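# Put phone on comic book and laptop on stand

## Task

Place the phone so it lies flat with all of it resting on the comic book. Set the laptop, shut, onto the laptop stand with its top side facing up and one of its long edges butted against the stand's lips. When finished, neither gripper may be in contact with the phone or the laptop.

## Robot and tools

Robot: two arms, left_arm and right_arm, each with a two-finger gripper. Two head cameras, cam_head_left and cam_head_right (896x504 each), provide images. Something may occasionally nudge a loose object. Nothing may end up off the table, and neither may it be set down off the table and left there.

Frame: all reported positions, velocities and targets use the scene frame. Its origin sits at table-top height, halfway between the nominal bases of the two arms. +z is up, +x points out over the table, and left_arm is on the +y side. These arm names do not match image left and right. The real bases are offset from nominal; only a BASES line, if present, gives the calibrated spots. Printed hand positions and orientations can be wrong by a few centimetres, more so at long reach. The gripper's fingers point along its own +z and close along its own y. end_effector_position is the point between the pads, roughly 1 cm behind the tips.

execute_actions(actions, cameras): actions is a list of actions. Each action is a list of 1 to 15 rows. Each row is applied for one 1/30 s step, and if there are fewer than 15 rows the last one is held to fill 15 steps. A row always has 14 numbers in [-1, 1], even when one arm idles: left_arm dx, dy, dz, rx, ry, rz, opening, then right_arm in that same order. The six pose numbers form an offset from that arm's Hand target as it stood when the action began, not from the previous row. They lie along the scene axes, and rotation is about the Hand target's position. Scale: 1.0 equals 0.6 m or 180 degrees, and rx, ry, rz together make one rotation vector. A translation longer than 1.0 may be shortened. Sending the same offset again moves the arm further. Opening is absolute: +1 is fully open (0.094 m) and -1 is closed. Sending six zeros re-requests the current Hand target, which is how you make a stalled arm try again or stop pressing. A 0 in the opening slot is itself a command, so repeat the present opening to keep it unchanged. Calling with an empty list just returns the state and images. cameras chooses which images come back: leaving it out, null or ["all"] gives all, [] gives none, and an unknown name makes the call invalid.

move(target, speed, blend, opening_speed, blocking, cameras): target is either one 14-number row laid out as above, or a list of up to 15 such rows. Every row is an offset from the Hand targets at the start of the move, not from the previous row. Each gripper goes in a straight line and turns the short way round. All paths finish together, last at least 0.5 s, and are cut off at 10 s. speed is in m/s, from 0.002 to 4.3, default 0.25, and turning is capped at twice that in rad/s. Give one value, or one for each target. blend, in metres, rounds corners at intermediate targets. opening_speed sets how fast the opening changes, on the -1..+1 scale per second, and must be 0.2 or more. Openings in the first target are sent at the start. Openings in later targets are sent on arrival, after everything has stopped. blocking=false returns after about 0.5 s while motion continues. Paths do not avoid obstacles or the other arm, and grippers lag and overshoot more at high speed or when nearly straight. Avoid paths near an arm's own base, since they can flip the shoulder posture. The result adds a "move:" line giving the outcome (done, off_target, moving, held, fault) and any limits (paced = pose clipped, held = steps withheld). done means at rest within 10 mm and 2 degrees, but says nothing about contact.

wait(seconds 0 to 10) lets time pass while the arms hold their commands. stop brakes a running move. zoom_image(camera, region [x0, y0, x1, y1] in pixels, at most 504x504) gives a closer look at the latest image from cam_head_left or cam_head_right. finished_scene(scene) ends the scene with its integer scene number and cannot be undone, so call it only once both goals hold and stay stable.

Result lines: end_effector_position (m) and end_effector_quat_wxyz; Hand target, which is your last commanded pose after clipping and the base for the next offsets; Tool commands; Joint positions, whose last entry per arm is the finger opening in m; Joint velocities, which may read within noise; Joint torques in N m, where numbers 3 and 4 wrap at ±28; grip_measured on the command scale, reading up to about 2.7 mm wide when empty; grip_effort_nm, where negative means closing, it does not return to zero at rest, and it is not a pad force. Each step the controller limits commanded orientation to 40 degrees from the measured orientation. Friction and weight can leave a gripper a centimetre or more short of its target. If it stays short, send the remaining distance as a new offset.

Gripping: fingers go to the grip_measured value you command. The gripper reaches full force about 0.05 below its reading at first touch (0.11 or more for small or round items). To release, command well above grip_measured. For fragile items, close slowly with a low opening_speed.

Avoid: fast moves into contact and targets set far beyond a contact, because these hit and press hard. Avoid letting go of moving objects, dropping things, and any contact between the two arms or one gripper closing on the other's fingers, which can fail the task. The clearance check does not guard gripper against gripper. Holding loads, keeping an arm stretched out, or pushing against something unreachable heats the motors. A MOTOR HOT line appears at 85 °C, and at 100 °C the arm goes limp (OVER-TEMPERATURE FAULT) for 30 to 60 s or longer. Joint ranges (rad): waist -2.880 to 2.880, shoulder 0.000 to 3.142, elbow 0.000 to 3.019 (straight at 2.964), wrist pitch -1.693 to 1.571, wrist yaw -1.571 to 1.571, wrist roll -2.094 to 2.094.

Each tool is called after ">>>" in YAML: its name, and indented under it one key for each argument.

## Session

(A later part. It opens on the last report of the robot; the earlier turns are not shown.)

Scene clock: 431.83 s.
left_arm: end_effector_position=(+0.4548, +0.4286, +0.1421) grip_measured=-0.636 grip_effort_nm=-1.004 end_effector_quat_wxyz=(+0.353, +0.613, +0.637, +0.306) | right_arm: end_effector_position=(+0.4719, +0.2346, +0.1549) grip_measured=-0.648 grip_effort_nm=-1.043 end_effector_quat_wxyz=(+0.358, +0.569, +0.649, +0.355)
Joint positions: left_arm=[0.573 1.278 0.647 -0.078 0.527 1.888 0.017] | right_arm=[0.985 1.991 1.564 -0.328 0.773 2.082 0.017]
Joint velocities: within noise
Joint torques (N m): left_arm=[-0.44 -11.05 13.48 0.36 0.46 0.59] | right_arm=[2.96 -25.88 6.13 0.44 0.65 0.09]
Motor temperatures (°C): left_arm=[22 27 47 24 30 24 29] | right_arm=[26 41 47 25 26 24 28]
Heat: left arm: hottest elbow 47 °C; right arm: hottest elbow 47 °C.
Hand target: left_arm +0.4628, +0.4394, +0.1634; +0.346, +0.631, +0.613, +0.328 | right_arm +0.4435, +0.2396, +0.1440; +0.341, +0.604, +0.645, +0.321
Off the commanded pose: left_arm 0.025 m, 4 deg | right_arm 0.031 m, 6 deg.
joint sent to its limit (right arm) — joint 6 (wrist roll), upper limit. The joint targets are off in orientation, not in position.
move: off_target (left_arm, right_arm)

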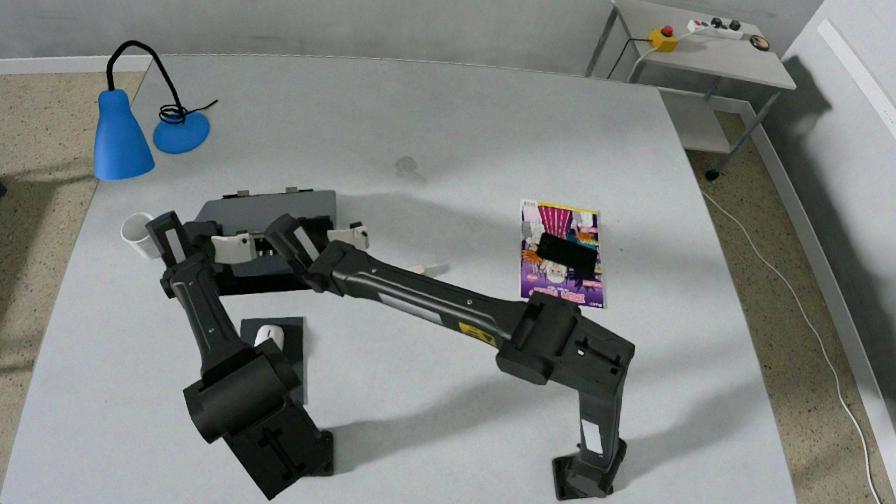

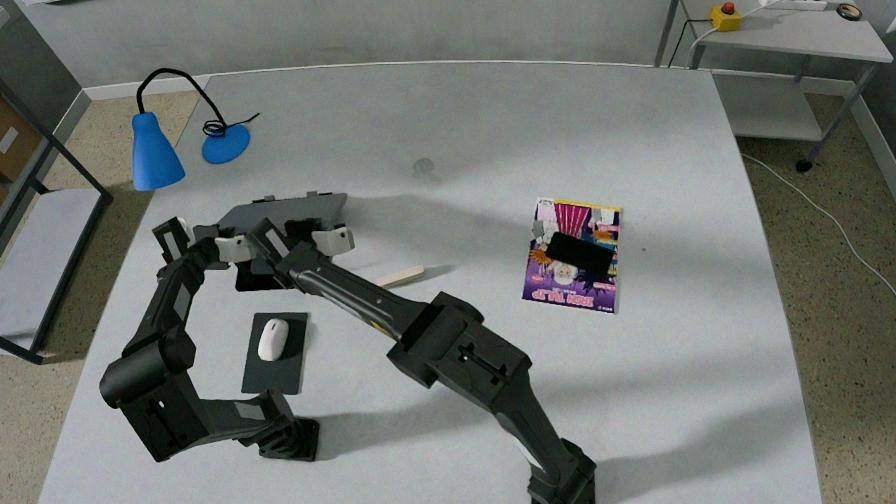

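>>> move:
  target: [0,0,0,0,0,0,0.5,0,0,0,0,0,0,0.5]
  opening_speed: 0.6

>>> zoom_image:
  camera: "cam_head_left"
  region: [150, 150, 370, 310]

>>> zoom_image:
  camera: "cam_head_right"
  region: [150, 150, 370, 310]

Scene clock: 442.23 s.
left_arm: end_effector_position=(+0.4637, +0.4309, +0.1648) grip_measured=+0.497 grip_effort_nm=0.203 end_effector_quat_wxyz=(+0.359, +0.625, +0.613, +0.324) | right_arm: end_effector_position=(+0.4506, +0.2383, +0.1654) grip_measured=+0.499 grip_effort_nm=0.061 end_effector_quat_wxyz=(+0.358, +0.560, +0.655, +0.359)
Joint positions: left_arm=[0.573 1.262 0.681 -0.092 0.548 1.923 0.07] | right_arm=[1.014 1.955 1.532 -0.333 0.783 2.082 0.07]
Joint velocities: within noise
Joint torques (N m): left_arm=[-0.03 -9.52 10.93 0.88 -0.28 0.27] | right_arm=[1.03 -22.65 8.16 0.81 0.31 0.1]
Motor temperatures (°C): left_arm=[22 27 46 24 29 24 29] | right_arm=[26 41 46 25 26 24 28]
Heat: left arm: hottest elbow 46 °C; right arm: hottest elbow 46 °C.
Hand target: left_arm +0.4628, +0.4394, +0.1632; +0.346, +0.631, +0.613, +0.328 | right_arm +0.4434, +0.2397, +0.1440; +0.341, +0.604, +0.645, +0.321
Off the commanded pose: left_arm 0.009 m, 2 deg | right_arm 0.023 m, 7 deg.
joint sent to its limit (right arm) — joint 6 (wrist roll), upper limit. The joint targets are off in orientation, not in position.
move: off_target (right_arm)

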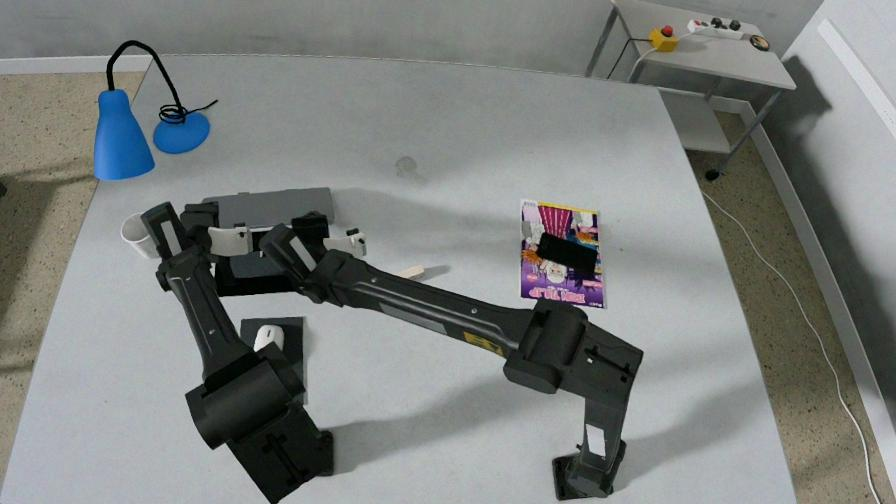

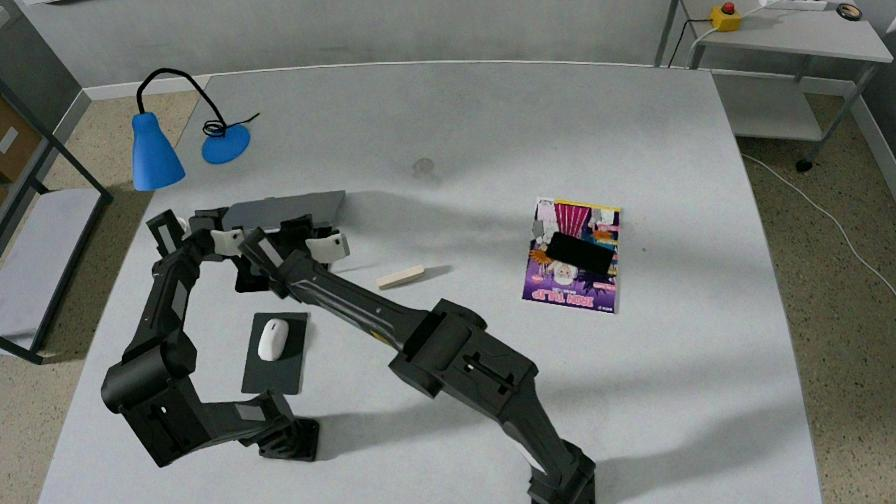

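Scaled by 2.291.

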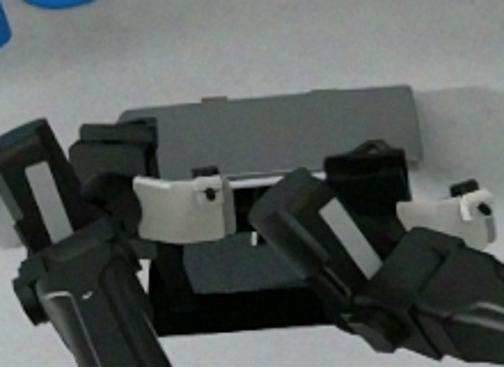

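Scaled by 2.291.

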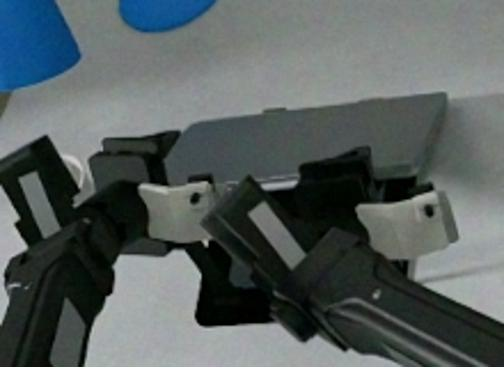

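>>> move:
  target:
    - [0,0,0,0,0,0,0.9,0.012,0,0.035,0,0,0,0.9]
    - [0,0,0,0,0,0,0.9,-0.2,0,0.14,0,0,0,0.9]
  speed: 0.08

>>> zoom_image:
  camera: "cam_head_left"
  region: [150, 150, 370, 310]

>>> zoom_image:
  camera: "cam_head_right"
  region: [150, 150, 370, 310]

Scene clock: 450.27 s.
left_arm: end_effector_position=(+0.4669, +0.4323, +0.1738) grip_measured=+0.896 grip_effort_nm=0.212 end_effector_quat_wxyz=(+0.363, +0.622, +0.610, +0.330) | right_arm: end_effector_position=(+0.3311, +0.2423, +0.2279) grip_measured=+0.899 grip_effort_nm=0.071 end_effector_quat_wxyz=(+0.371, +0.507, +0.679, +0.379)
Joint positions: left_arm=[0.573 1.255 0.693 -0.092 0.551 1.914 0.089] | right_arm=[1.192 1.752 1.388 -0.405 0.89 2.082 0.089]
Joint velocities: within noise
Joint torques (N m): left_arm=[-0.15 -9 10.02 0.92 -0.34 0.32] | right_arm=[1.08 -21.77 7.99 0.85 0.47 0.1]
Motor temperatures (°C): left_arm=[22 27 44 24 29 24 29] | right_arm=[26 42 45 25 25 23 27]
Heat: left arm: hottest elbow 44 °C; right arm: hottest elbow 45 °C.
Hand target: left_arm +0.4628, +0.4394, +0.1633; +0.346, +0.631, +0.613, +0.328 | right_arm +0.3236, +0.2396, +0.2279; +0.342, +0.604, +0.645, +0.321
Off the commanded pose: left_arm 0.013 m, 2 deg | right_arm 0.008 m, 14 deg.
joint sent to its limit (right arm) — joint 6 (wrist roll), upper limit. The joint targets are off in orientation, not in position.
move: off_target (left_arm, right_arm)

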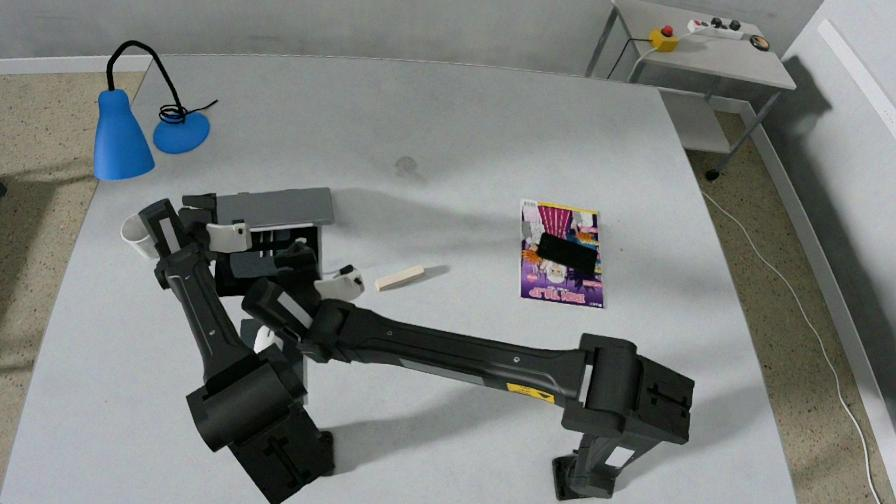

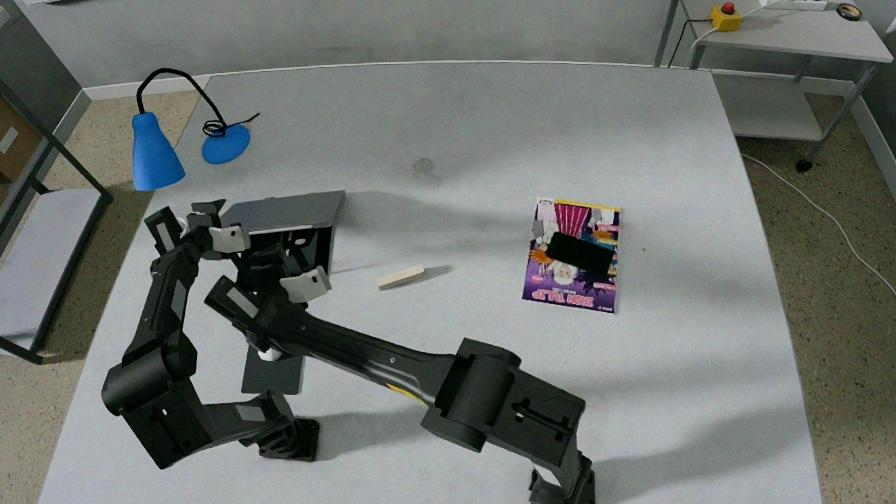

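Scaled by 2.291.

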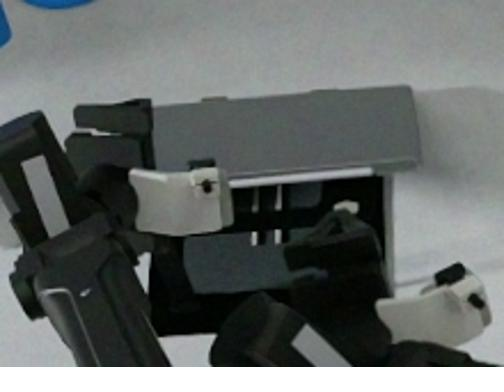

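Scaled by 2.291.

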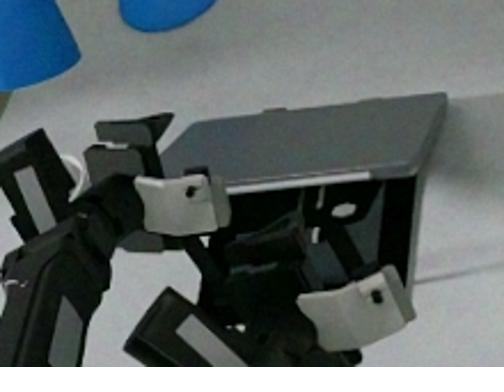

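>>> move:
  target:
    - [-0.25,0.0,0.14,0,0,0,0.9,-0.1,-0.25,0.1,0,0,0,0.9]
  speed: 0.1

>>> zoom_image:
  camera: "cam_head_left"
  region: [150, 150, 370, 310]

>>> zoom_image:
  camera: "cam_head_right"
  region: [150, 150, 370, 310]

Scene clock: 455.47 s.
left_arm: end_effector_position=(+0.3189, +0.4389, +0.2506) grip_measured=+0.898 grip_effort_nm=0.125 end_effector_quat_wxyz=(+0.354, +0.581, +0.643, +0.351) | right_arm: end_effector_position=(+0.2710, +0.0924, +0.2952) grip_measured=+0.899 grip_effort_nm=0.061 end_effector_quat_wxyz=(+0.367, +0.508, +0.678, +0.385)
Joint positions: left_arm=[0.908 0.79 0.632 -0.587 0.737 2.072 0.089] | right_arm=[1.194 1.283 1.039 -0.511 0.884 2.082 0.089]
Joint velocities: within noise
Joint torques (N m): left_arm=[-0.03 -4.19 9.8 1.33 0.41 0.07] | right_arm=[1.2 -13.33 7.95 0.68 0.37 0.09]
Motor temperatures (°C): left_arm=[22 27 44 24 29 24 29] | right_arm=[26 41 45 25 25 23 27]
Heat: left arm: hottest elbow 44 °C; right arm: hottest elbow 45 °C.
Hand target: left_arm +0.3127, +0.4394, +0.2472; +0.346, +0.631, +0.613, +0.328 | right_arm +0.2635, +0.0896, +0.2879; +0.341, +0.604, +0.645, +0.321
Off the commanded pose: left_arm 0.007 m, 7 deg | right_arm 0.011 m, 14 deg.
joint sent to its limit (left arm) — joint 6 (wrist roll), upper limit. The joint targets are off in orientation, not in position.
joint sent to its limit (right arm) — joint 6 (wrist roll), upper limit. The joint targets are off in orientation, not in position.
move: off_target (left_arm, right_arm)

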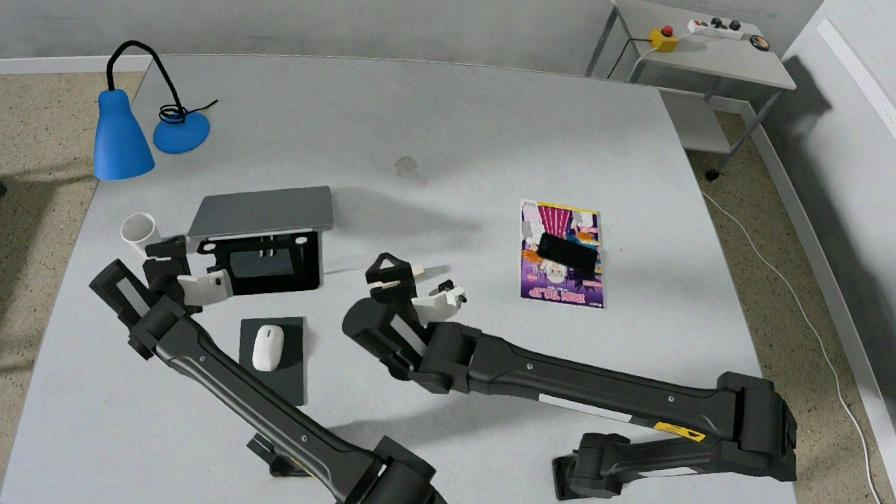

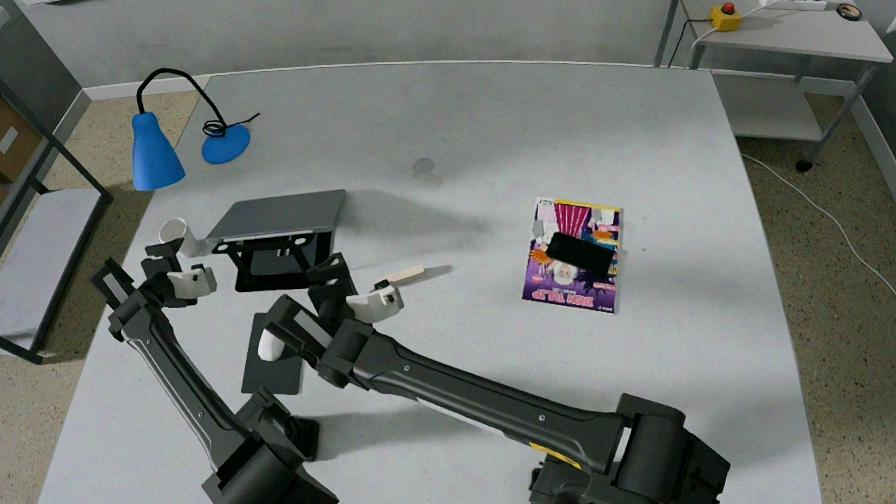

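Scaled by 2.291.

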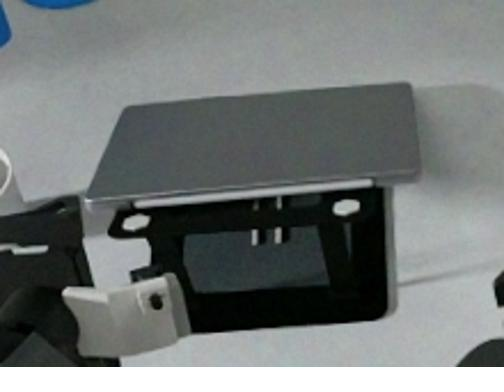

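Scaled by 2.291.

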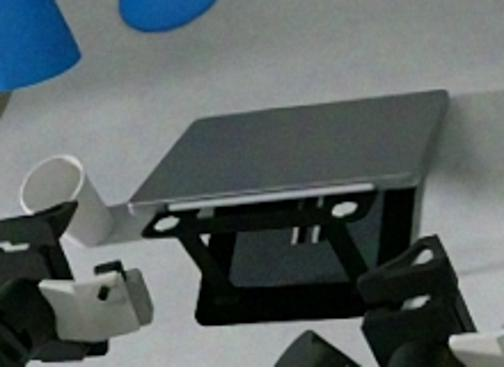

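>>> zoom_image:
  camera: "cam_head_left"
  region: [180, 170, 350, 300]

>>> zoom_image:
  camera: "cam_head_right"
  region: [200, 170, 370, 300]

Scaled by 2.965.

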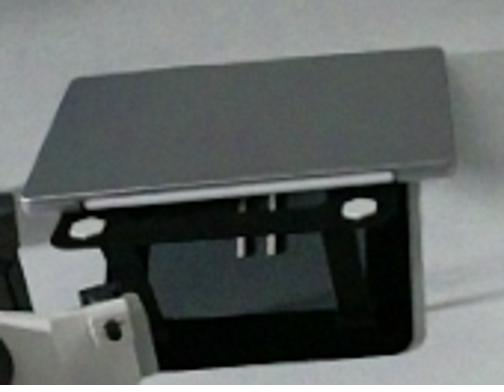

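Scaled by 2.965.

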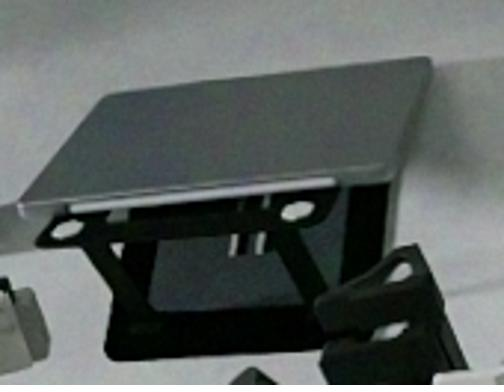

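>>> move:
  target: [0.07,-0.173,-0.12,0,0,0,-1,-0.1,-0.3,0.0,0,0,0,0.5]
  speed: 0.15

>>> zoom_image:
  camera: "cam_head_left"
  region: [180, 170, 350, 300]

>>> zoom_image:
  camera: "cam_head_right"
  region: [200, 170, 370, 300]

Scene clock: 471.20 s.
left_arm: end_effector_position=(+0.3529, +0.3396, +0.1765) grip_measured=-0.981 grip_effort_nm=-1.004 end_effector_quat_wxyz=(+0.341, +0.630, +0.616, +0.327) | right_arm: end_effector_position=(+0.2035, -0.0839, +0.2947) grip_measured=+0.501 grip_effort_nm=-0.081 end_effector_quat_wxyz=(+0.343, +0.512, +0.692, +0.377)
Joint positions: left_arm=[0.49 0.725 0.419 -0.357 0.452 1.889 0.001] | right_arm=[1.161 0.708 0.709 -0.77 0.809 2.082 0.071]
Joint velocities: within noise
Joint torques (N m): left_arm=[-2.26 -3.08 10.22 2.24 0.11 -0.13] | right_arm=[-0.97 -4.01 8.77 0.75 0.32 0.09]
Motor temperatures (°C): left_arm=[22 27 42 24 29 24 29] | right_arm=[26 41 44 25 25 23 27]
Heat: left arm: hottest elbow 42 °C; right arm: hottest elbow 44 °C.
Hand target: left_arm +0.3547, +0.3356, +0.1753; +0.346, +0.631, +0.613, +0.328 | right_arm +0.2036, -0.0904, +0.2880; +0.341, +0.604, +0.645, +0.321
Off the commanded pose: left_arm 0.005 m, 1 deg | right_arm 0.009 m, 14 deg.
joint sent to its limit (right arm) — joint 6 (wrist roll), upper limit. The joint targets are off in orientation, not in position.
move: off_target (right_arm)

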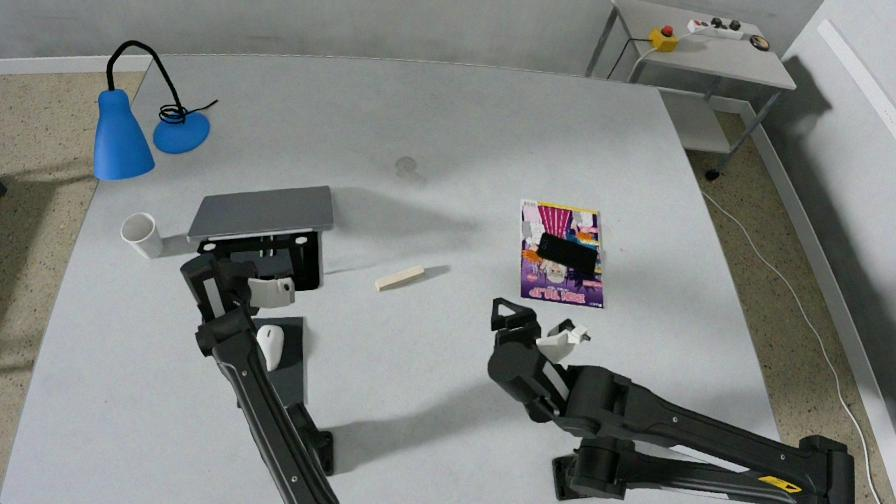

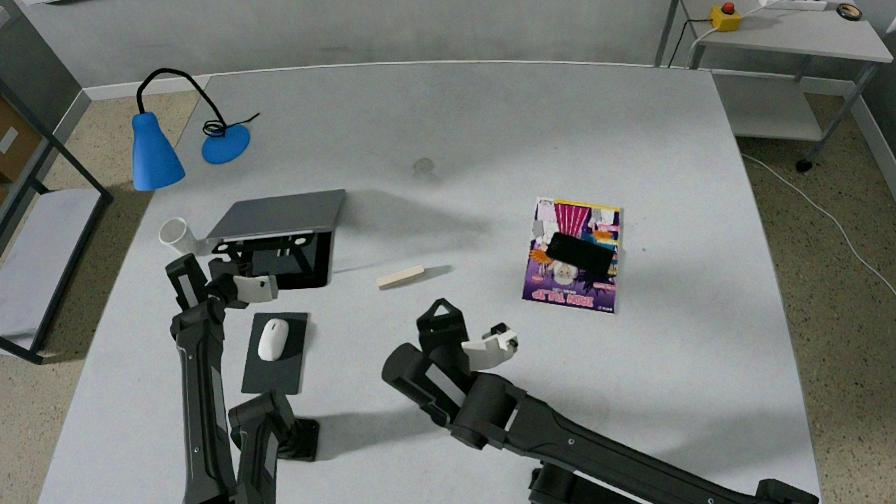

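Scaled by 2.965.

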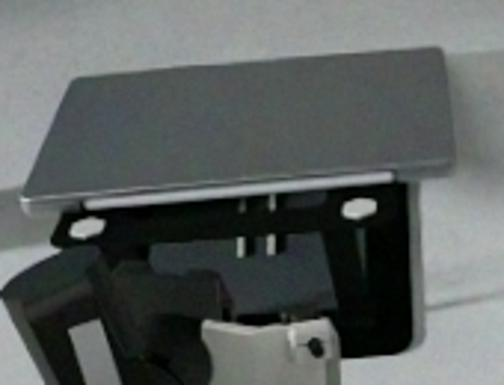

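Scaled by 2.965.

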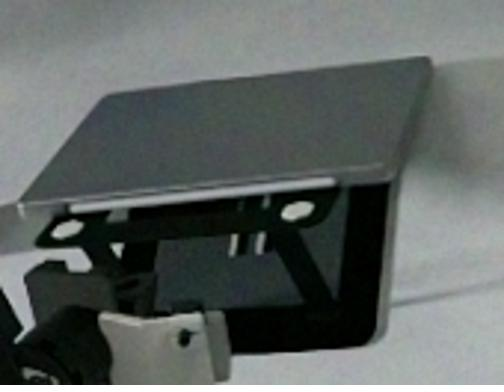

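>>> move:
  target: [0.08,-0.055,-0.015,0,0,0,-1,0,0,0,0,0,0,0.5]
  speed: 0.08

>>> zoom_image:
  camera: "cam_head_left"
  region: [180, 170, 350, 300]

>>> zoom_image:
  camera: "cam_head_right"
  region: [200, 170, 370, 300]

Scene clock: 476.20 s.
left_arm: end_effector_position=(+0.3940, +0.3053, +0.1578) grip_measured=-0.981 grip_effort_nm=-1.004 end_effector_quat_wxyz=(+0.337, +0.632, +0.619, +0.322) | right_arm: end_effector_position=(+0.2039, -0.0842, +0.2945) grip_measured=+0.501 grip_effort_nm=-0.081 end_effector_quat_wxyz=(+0.342, +0.512, +0.692, +0.377)
Joint positions: left_arm=[0.269 0.861 0.419 -0.186 0.273 1.751 0.001] | right_arm=[1.159 0.708 0.709 -0.771 0.807 2.082 0.071]
Joint velocities: left_arm=[0.005 -0.015 -0.002 0.007 -0.168 0.007 -0.001] | right_arm=[within noise]
Joint torques (N m): left_arm=[-3.31 -3.37 12.1 2.26 0.03 -0.15] | right_arm=[-0.38 -3.78 8.84 0.69 0.3 0.1]
Motor temperatures (°C): left_arm=[22 27 41 24 29 24 29] | right_arm=[26 40 44 25 25 23 27]
Heat: left arm: hottest elbow 41 °C; right arm: hottest elbow 44 °C.
Hand target: left_arm +0.4028, +0.3027, +0.1664; +0.346, +0.630, +0.613, +0.328 | right_arm +0.2036, -0.0904, +0.2880; +0.341, +0.604, +0.644, +0.321
Off the commanded pose: left_arm 0.013 m, 1 deg | right_arm 0.009 m, 13 deg.
joint sent to its limit (right arm) — joint 6 (wrist roll), upper limit. The joint targets are off in orientation, not in position.
move: off_target (left_arm, right_arm)

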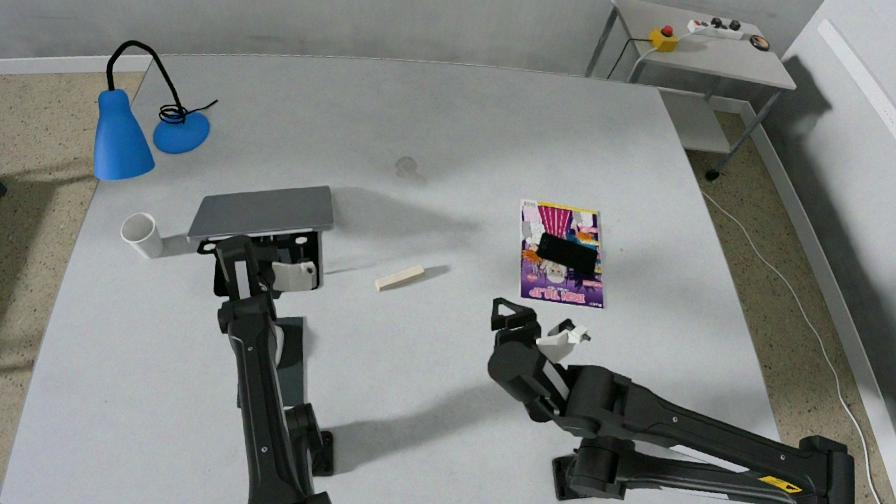

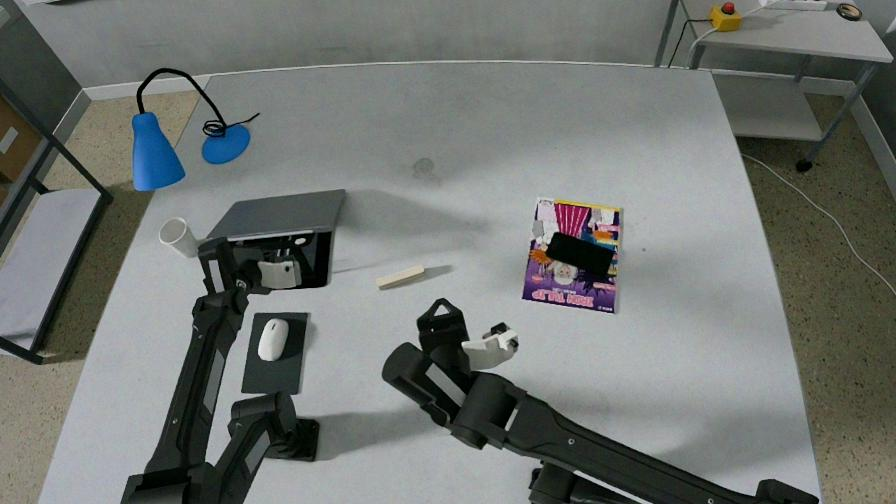

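Scaled by 2.965.

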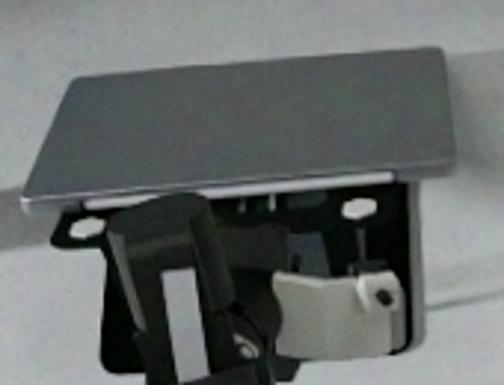

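Scaled by 2.965.

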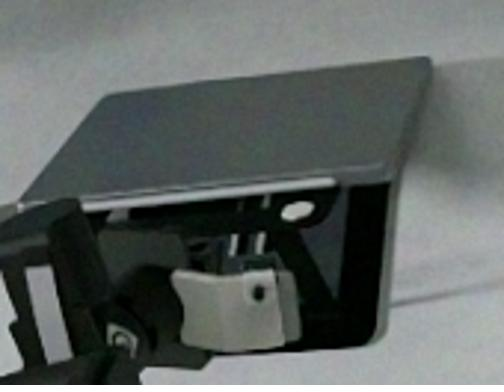

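>>> move:
  target:
    - [-0.08,-0.01,0.0,0,0,0,-1,0,0,0,0,0,0,0.5]
    - [-0.08,-0.01,0.055,0,0,0,-1,0,0,0,0,0,0,0.5]
    - [-0.025,-0.01,0.05,0,0,0,-1,0,0,0,0,0,0,0.5]
  speed: 0.1

>>> zoom_image:
  camera: "cam_head_left"
  region: [180, 170, 350, 300]

>>> zoom_image:
  camera: "cam_head_right"
  region: [200, 170, 370, 300]

Scene clock: 482.40 s.
left_arm: end_effector_position=(+0.3607, +0.2940, +0.1551) grip_measured=-0.981 grip_effort_nm=-1.004 end_effector_quat_wxyz=(+0.326, +0.638, +0.631, +0.298) | right_arm: end_effector_position=(+0.2039, -0.0842, +0.2944) grip_measured=+0.501 grip_effort_nm=-0.081 end_effector_quat_wxyz=(+0.342, +0.512, +0.692, +0.377)
Joint positions: left_arm=[0.264 0.73 0.392 -0.348 0.269 1.747 0.001] | right_arm=[1.158 0.708 0.709 -0.771 0.806 2.082 0.071]
Joint velocities: within noise
Joint torques (N m): left_arm=[-2.14 -2.55 17.68 2.35 0.02 -0.14] | right_arm=[-0.26 -3.96 8.85 0.7 0.32 0.1]
Motor temperatures (°C): left_arm=[22 27 41 24 29 24 29] | right_arm=[26 39 44 25 25 23 27]
Heat: left arm: hottest elbow 41 °C; right arm: hottest elbow 44 °C.
Hand target: left_arm +0.3877, +0.2966, +0.1962; +0.346, +0.631, +0.613, +0.328 | right_arm +0.2036, -0.0904, +0.2880; +0.341, +0.604, +0.644, +0.321
Off the commanded pose: left_arm 0.049 m, 5 deg | right_arm 0.009 m, 13 deg.
joint sent to its limit (right arm) — joint 6 (wrist roll), upper limit. The joint targets are off in orientation, not in position.
move: off_target (left_arm, right_arm)

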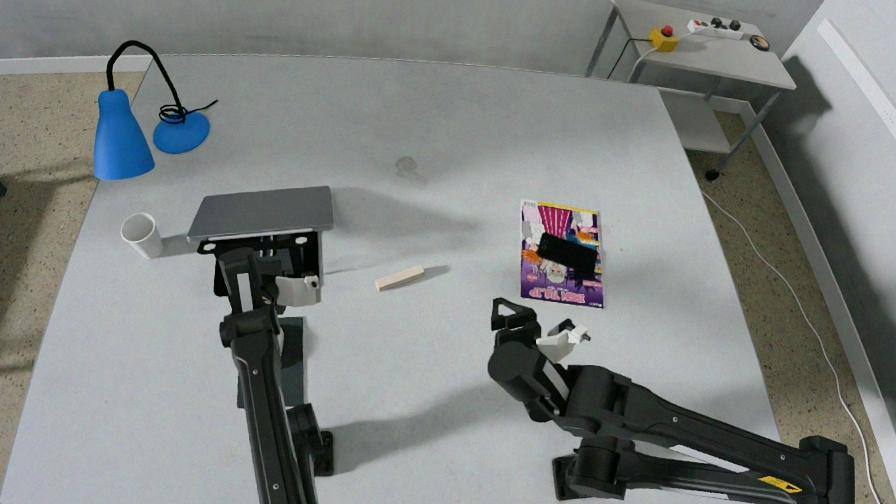

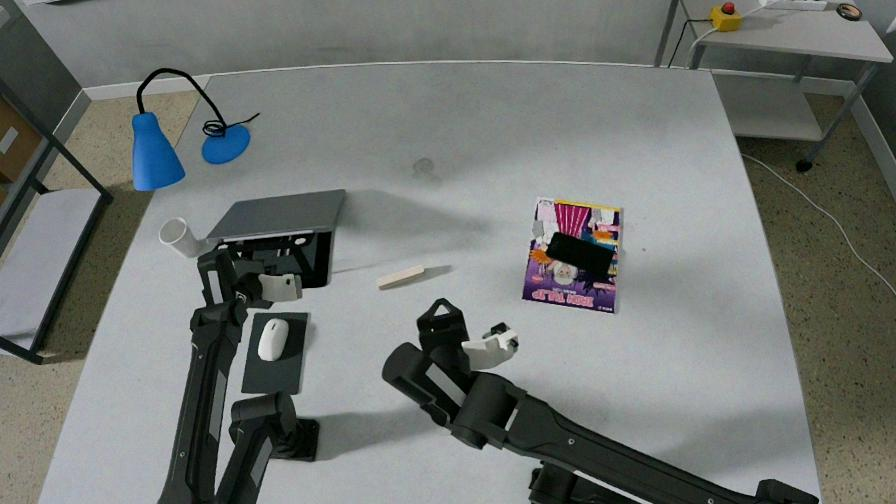

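Scaled by 2.965.

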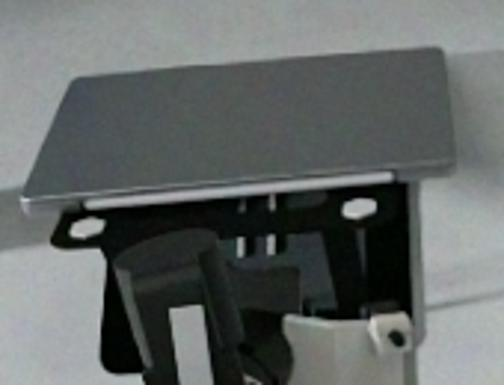

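Scaled by 2.965.

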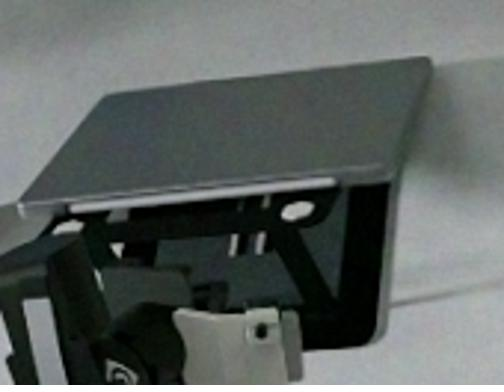

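>>> move:
  target:
    - [-0.045,0,-0.07,0,0,0,-1,0,0,0,0,0,0,0.5]
    - [-0.22,0,-0.07,0,0,0,-1,0,0,0,0,0,0,0.5]
  speed: 0.1

>>> zoom_image:
  camera: "cam_head_left"
  region: [180, 170, 350, 300]

>>> zoom_image:
  camera: "cam_head_right"
  region: [200, 170, 370, 300]

Scene clock: 488.13 s.
left_arm: end_effector_position=(+0.2577, +0.2946, +0.1539) grip_measured=-0.981 grip_effort_nm=-1.004 end_effector_quat_wxyz=(+0.348, +0.632, +0.613, +0.324) | right_arm: end_effector_position=(+0.2039, -0.0842, +0.2944) grip_measured=+0.501 grip_effort_nm=-0.085 end_effector_quat_wxyz=(+0.342, +0.512, +0.692, +0.377)
Joint positions: left_arm=[0.594 0.202 0.262 -0.758 0.549 1.963 0.001] | right_arm=[1.158 0.708 0.709 -0.771 0.806 2.082 0.071]
Joint velocities: within noise
Joint torques (N m): left_arm=[-0.79 1.03 11.38 1.14 0.36 0.03] | right_arm=[-0.26 -3.9 8.87 0.68 0.33 0.1]
Motor temperatures (°C): left_arm=[22 26 42 24 28 24 29] | right_arm=[26 39 44 25 25 23 27]
Heat: left arm: hottest elbow 42 °C; right arm: hottest elbow 44 °C.
Hand target: left_arm +0.2557, +0.2966, +0.1543; +0.346, +0.631, +0.613, +0.328 | right_arm +0.2036, -0.0904, +0.2880; +0.341, +0.604, +0.645, +0.321
Off the commanded pose: left_arm 0.003 m, 1 deg | right_arm 0.009 m, 13 deg.
joint sent to its limit (right arm) — joint 6 (wrist roll), upper limit. The joint targets are off in orientation, not in position.
move: off_target (right_arm)

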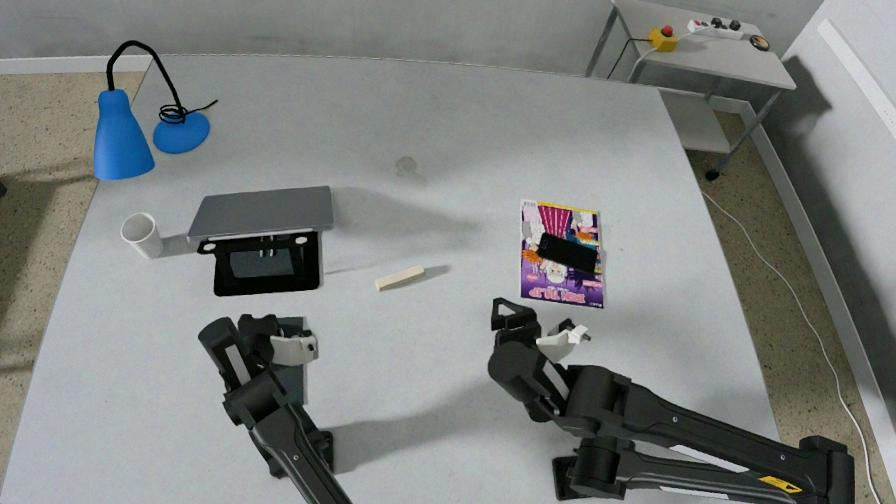

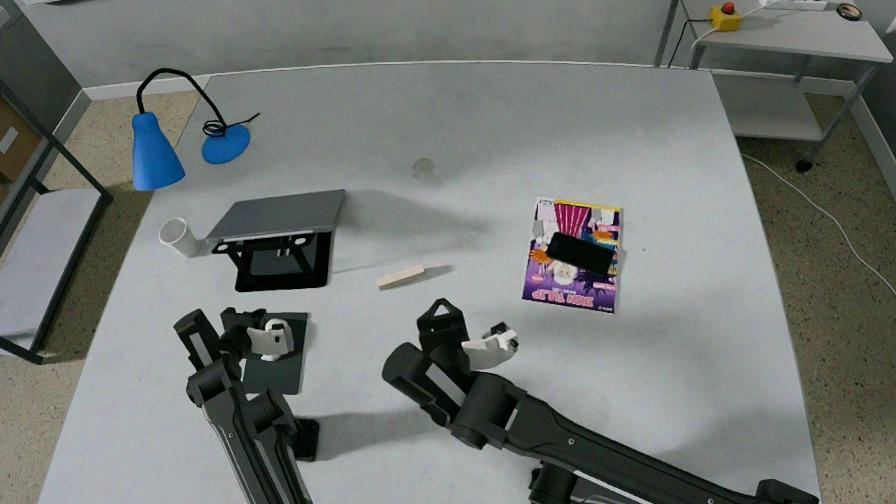

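Scaled by 2.965.

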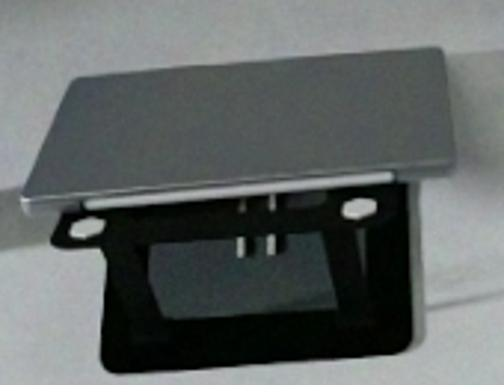

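Scaled by 2.965.

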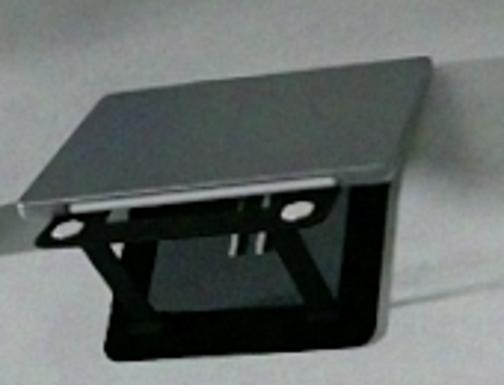

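>>> move:
  target:
    - [0.1,0.25,0.04,0,0.322,0,-1,0,0,0,0,0,0,0.5]
    - [0.173,0.29,-0.005,0,0.322,0,-1,0,0,0,0,0,0,0.5]
  speed: 0.2

>>> zoom_image:
  camera: "cam_head_left"
  region: [150, 170, 320, 300]

>>> zoom_image:
  camera: "cam_head_right"
  region: [170, 170, 340, 300]

Scene clock: 502.87 s.
left_arm: end_effector_position=(+0.3345, +0.4592, +0.1314) grip_measured=-0.981 grip_effort_nm=-1.004 end_effector_quat_wxyz=(-0.026, +0.669, +0.742, -0.046) | right_arm: end_effector_position=(+0.2040, -0.0842, +0.2944) grip_measured=+0.501 grip_effort_nm=-0.081 end_effector_quat_wxyz=(+0.342, +0.513, +0.692, +0.377)
Joint positions: left_arm=[0.578 1.446 1.074 -1.3 -0.029 2.073 0.001] | right_arm=[1.158 0.708 0.709 -0.771 0.806 2.082 0.071]
Joint velocities: within noise
Joint torques (N m): left_arm=[-3.02 -12.57 15.01 0.38 0.03 0.09] | right_arm=[-0.26 -3.84 8.84 0.68 0.34 0.1]
Motor temperatures (°C): left_arm=[22 26 42 24 28 24 29] | right_arm=[26 38 44 25 25 23 26]
Heat: left arm: hottest elbow 42 °C; right arm: hottest elbow 44 °C.
Hand target: left_arm +0.3596, +0.4707, +0.1512; +0.005, +0.710, +0.703, -0.019 | right_arm +0.2036, -0.0904, +0.2880; +0.341, +0.604, +0.644, +0.321
Off the commanded pose: left_arm 0.034 m, 8 deg | right_arm 0.009 m, 13 deg.
joint sent to its limit (left arm) — joint 6 (wrist roll), upper limit. The joint targets are off in orientation, not in position.
joint sent to its limit (right arm) — joint 6 (wrist roll), upper limit. The joint targets are off in orientation, not in position.
move: off_target (left_arm, right_arm)

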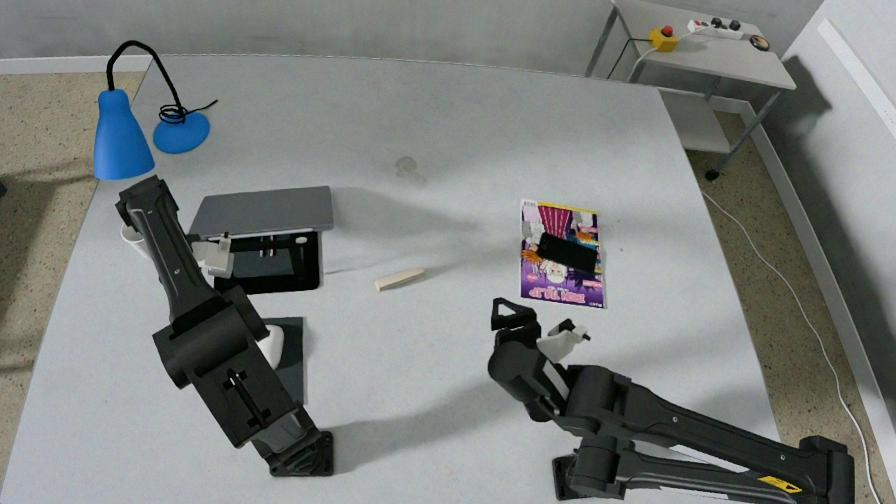

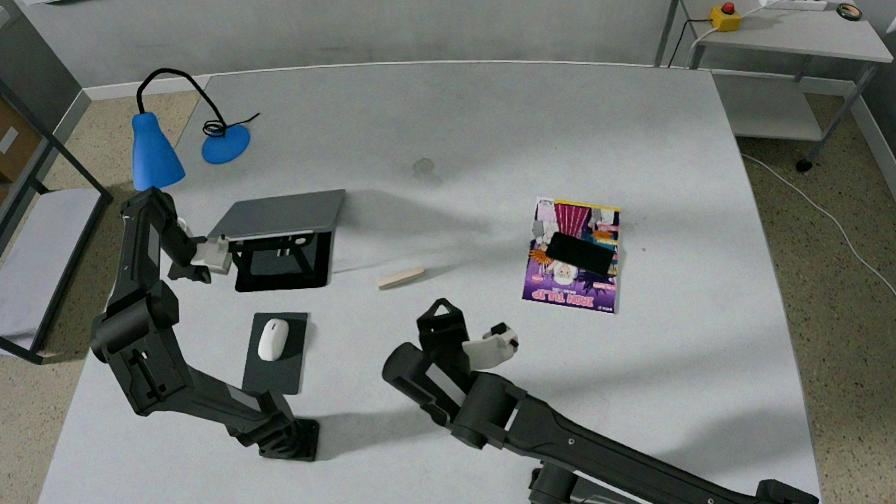

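Scaled by 2.965.

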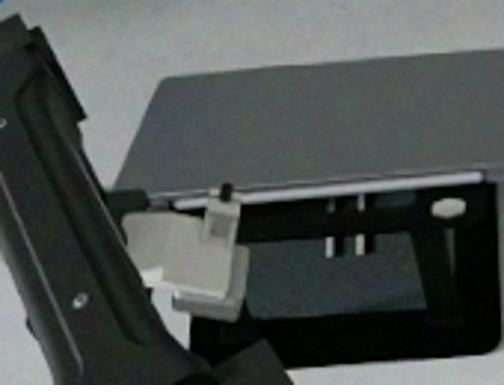

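Scaled by 2.965.

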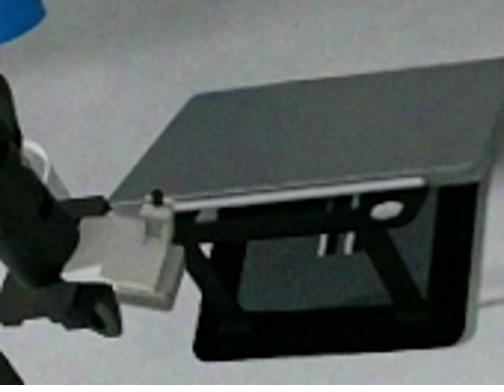

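>>> move:
  target:
    - [-0.12,-0.02,0.05,0,0,0,-1,0,0,0,0,0,0,0.5]
    - [-0.12,-0.02,0.1,0,0,0.5,-1,0,0,0,0,0,0,0.5]
    - [-0.08,0.01,0.08,0,0,1.0,-1,0,0,0,0,0,0,0.5]
  speed: 0.5

>>> zoom_image:
  camera: "cam_head_left"
  region: [150, 170, 320, 300]

Scene clock: 512.57 s.
left_arm: end_effector_position=(+0.2928, +0.4669, +0.1828) grip_measured=-0.981 grip_effort_nm=-0.984 end_effector_quat_wxyz=(+0.006, +0.705, -0.709, -0.006) | right_arm: end_effector_position=(+0.2040, -0.0842, +0.2944) grip_measured=+0.501 grip_effort_nm=-0.076 end_effector_quat_wxyz=(+0.342, +0.513, +0.692, +0.377)
Joint positions: left_arm=[0.675 1.272 1.051 -1.363 -0.01 -0.861 0.001] | right_arm=[1.158 0.708 0.709 -0.771 0.806 2.082 0.071]
Joint velocities: within noise
Joint torques (N m): left_arm=[-2.55 -9.05 14.71 0.59 -0.15 -0.11] | right_arm=[-0.21 -3.9 8.85 0.68 0.34 0.1]
Motor temperatures (°C): left_arm=[22 26 42 24 28 24 29] | right_arm=[26 37 44 25 25 23 26]
Heat: left arm: hottest elbow 42 °C; right arm: hottest elbow 44 °C.
Hand target: left_arm +0.3116, +0.4766, +0.1993; -0.019, +0.703, -0.710, -0.005 | right_arm +0.2036, -0.0904, +0.2880; +0.341, +0.604, +0.644, +0.321
Off the commanded pose: left_arm 0.027 m, 3 deg | right_arm 0.009 m, 13 deg.
joint sent to its limit (right arm) — joint 6 (wrist roll), upper limit. The joint targets are off in orientation, not in position.
move: off_target (left_arm, right_arm)

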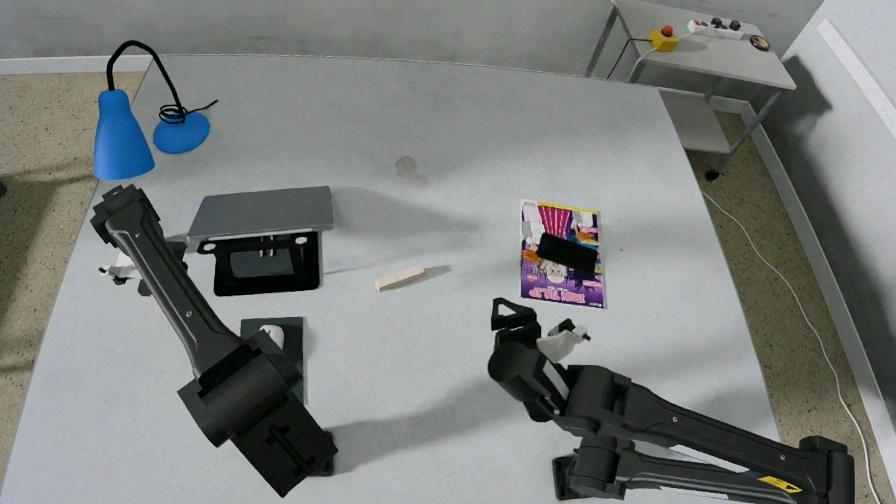

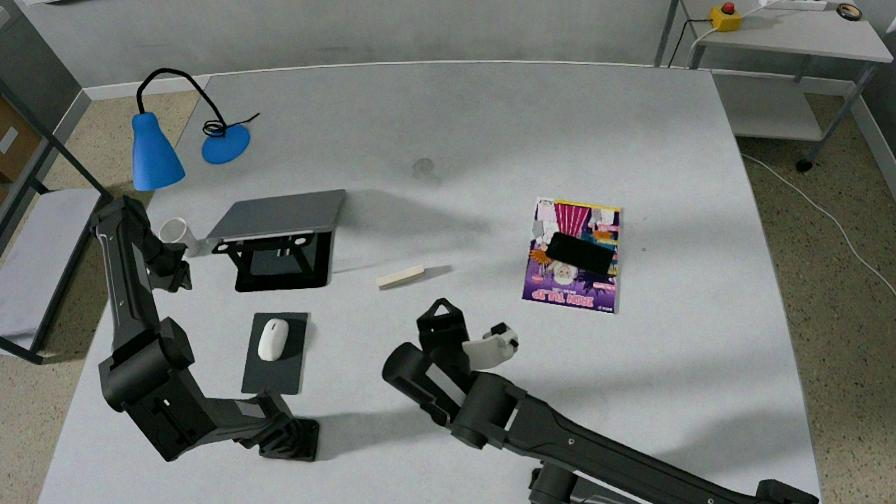

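Scaled by 2.965.

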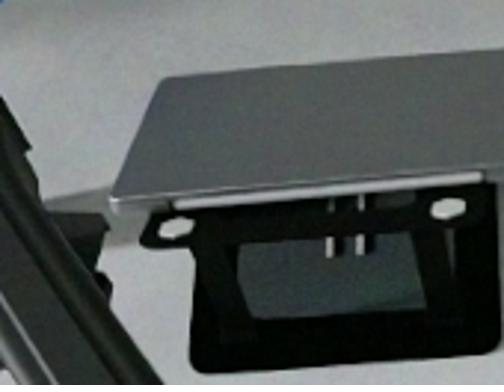

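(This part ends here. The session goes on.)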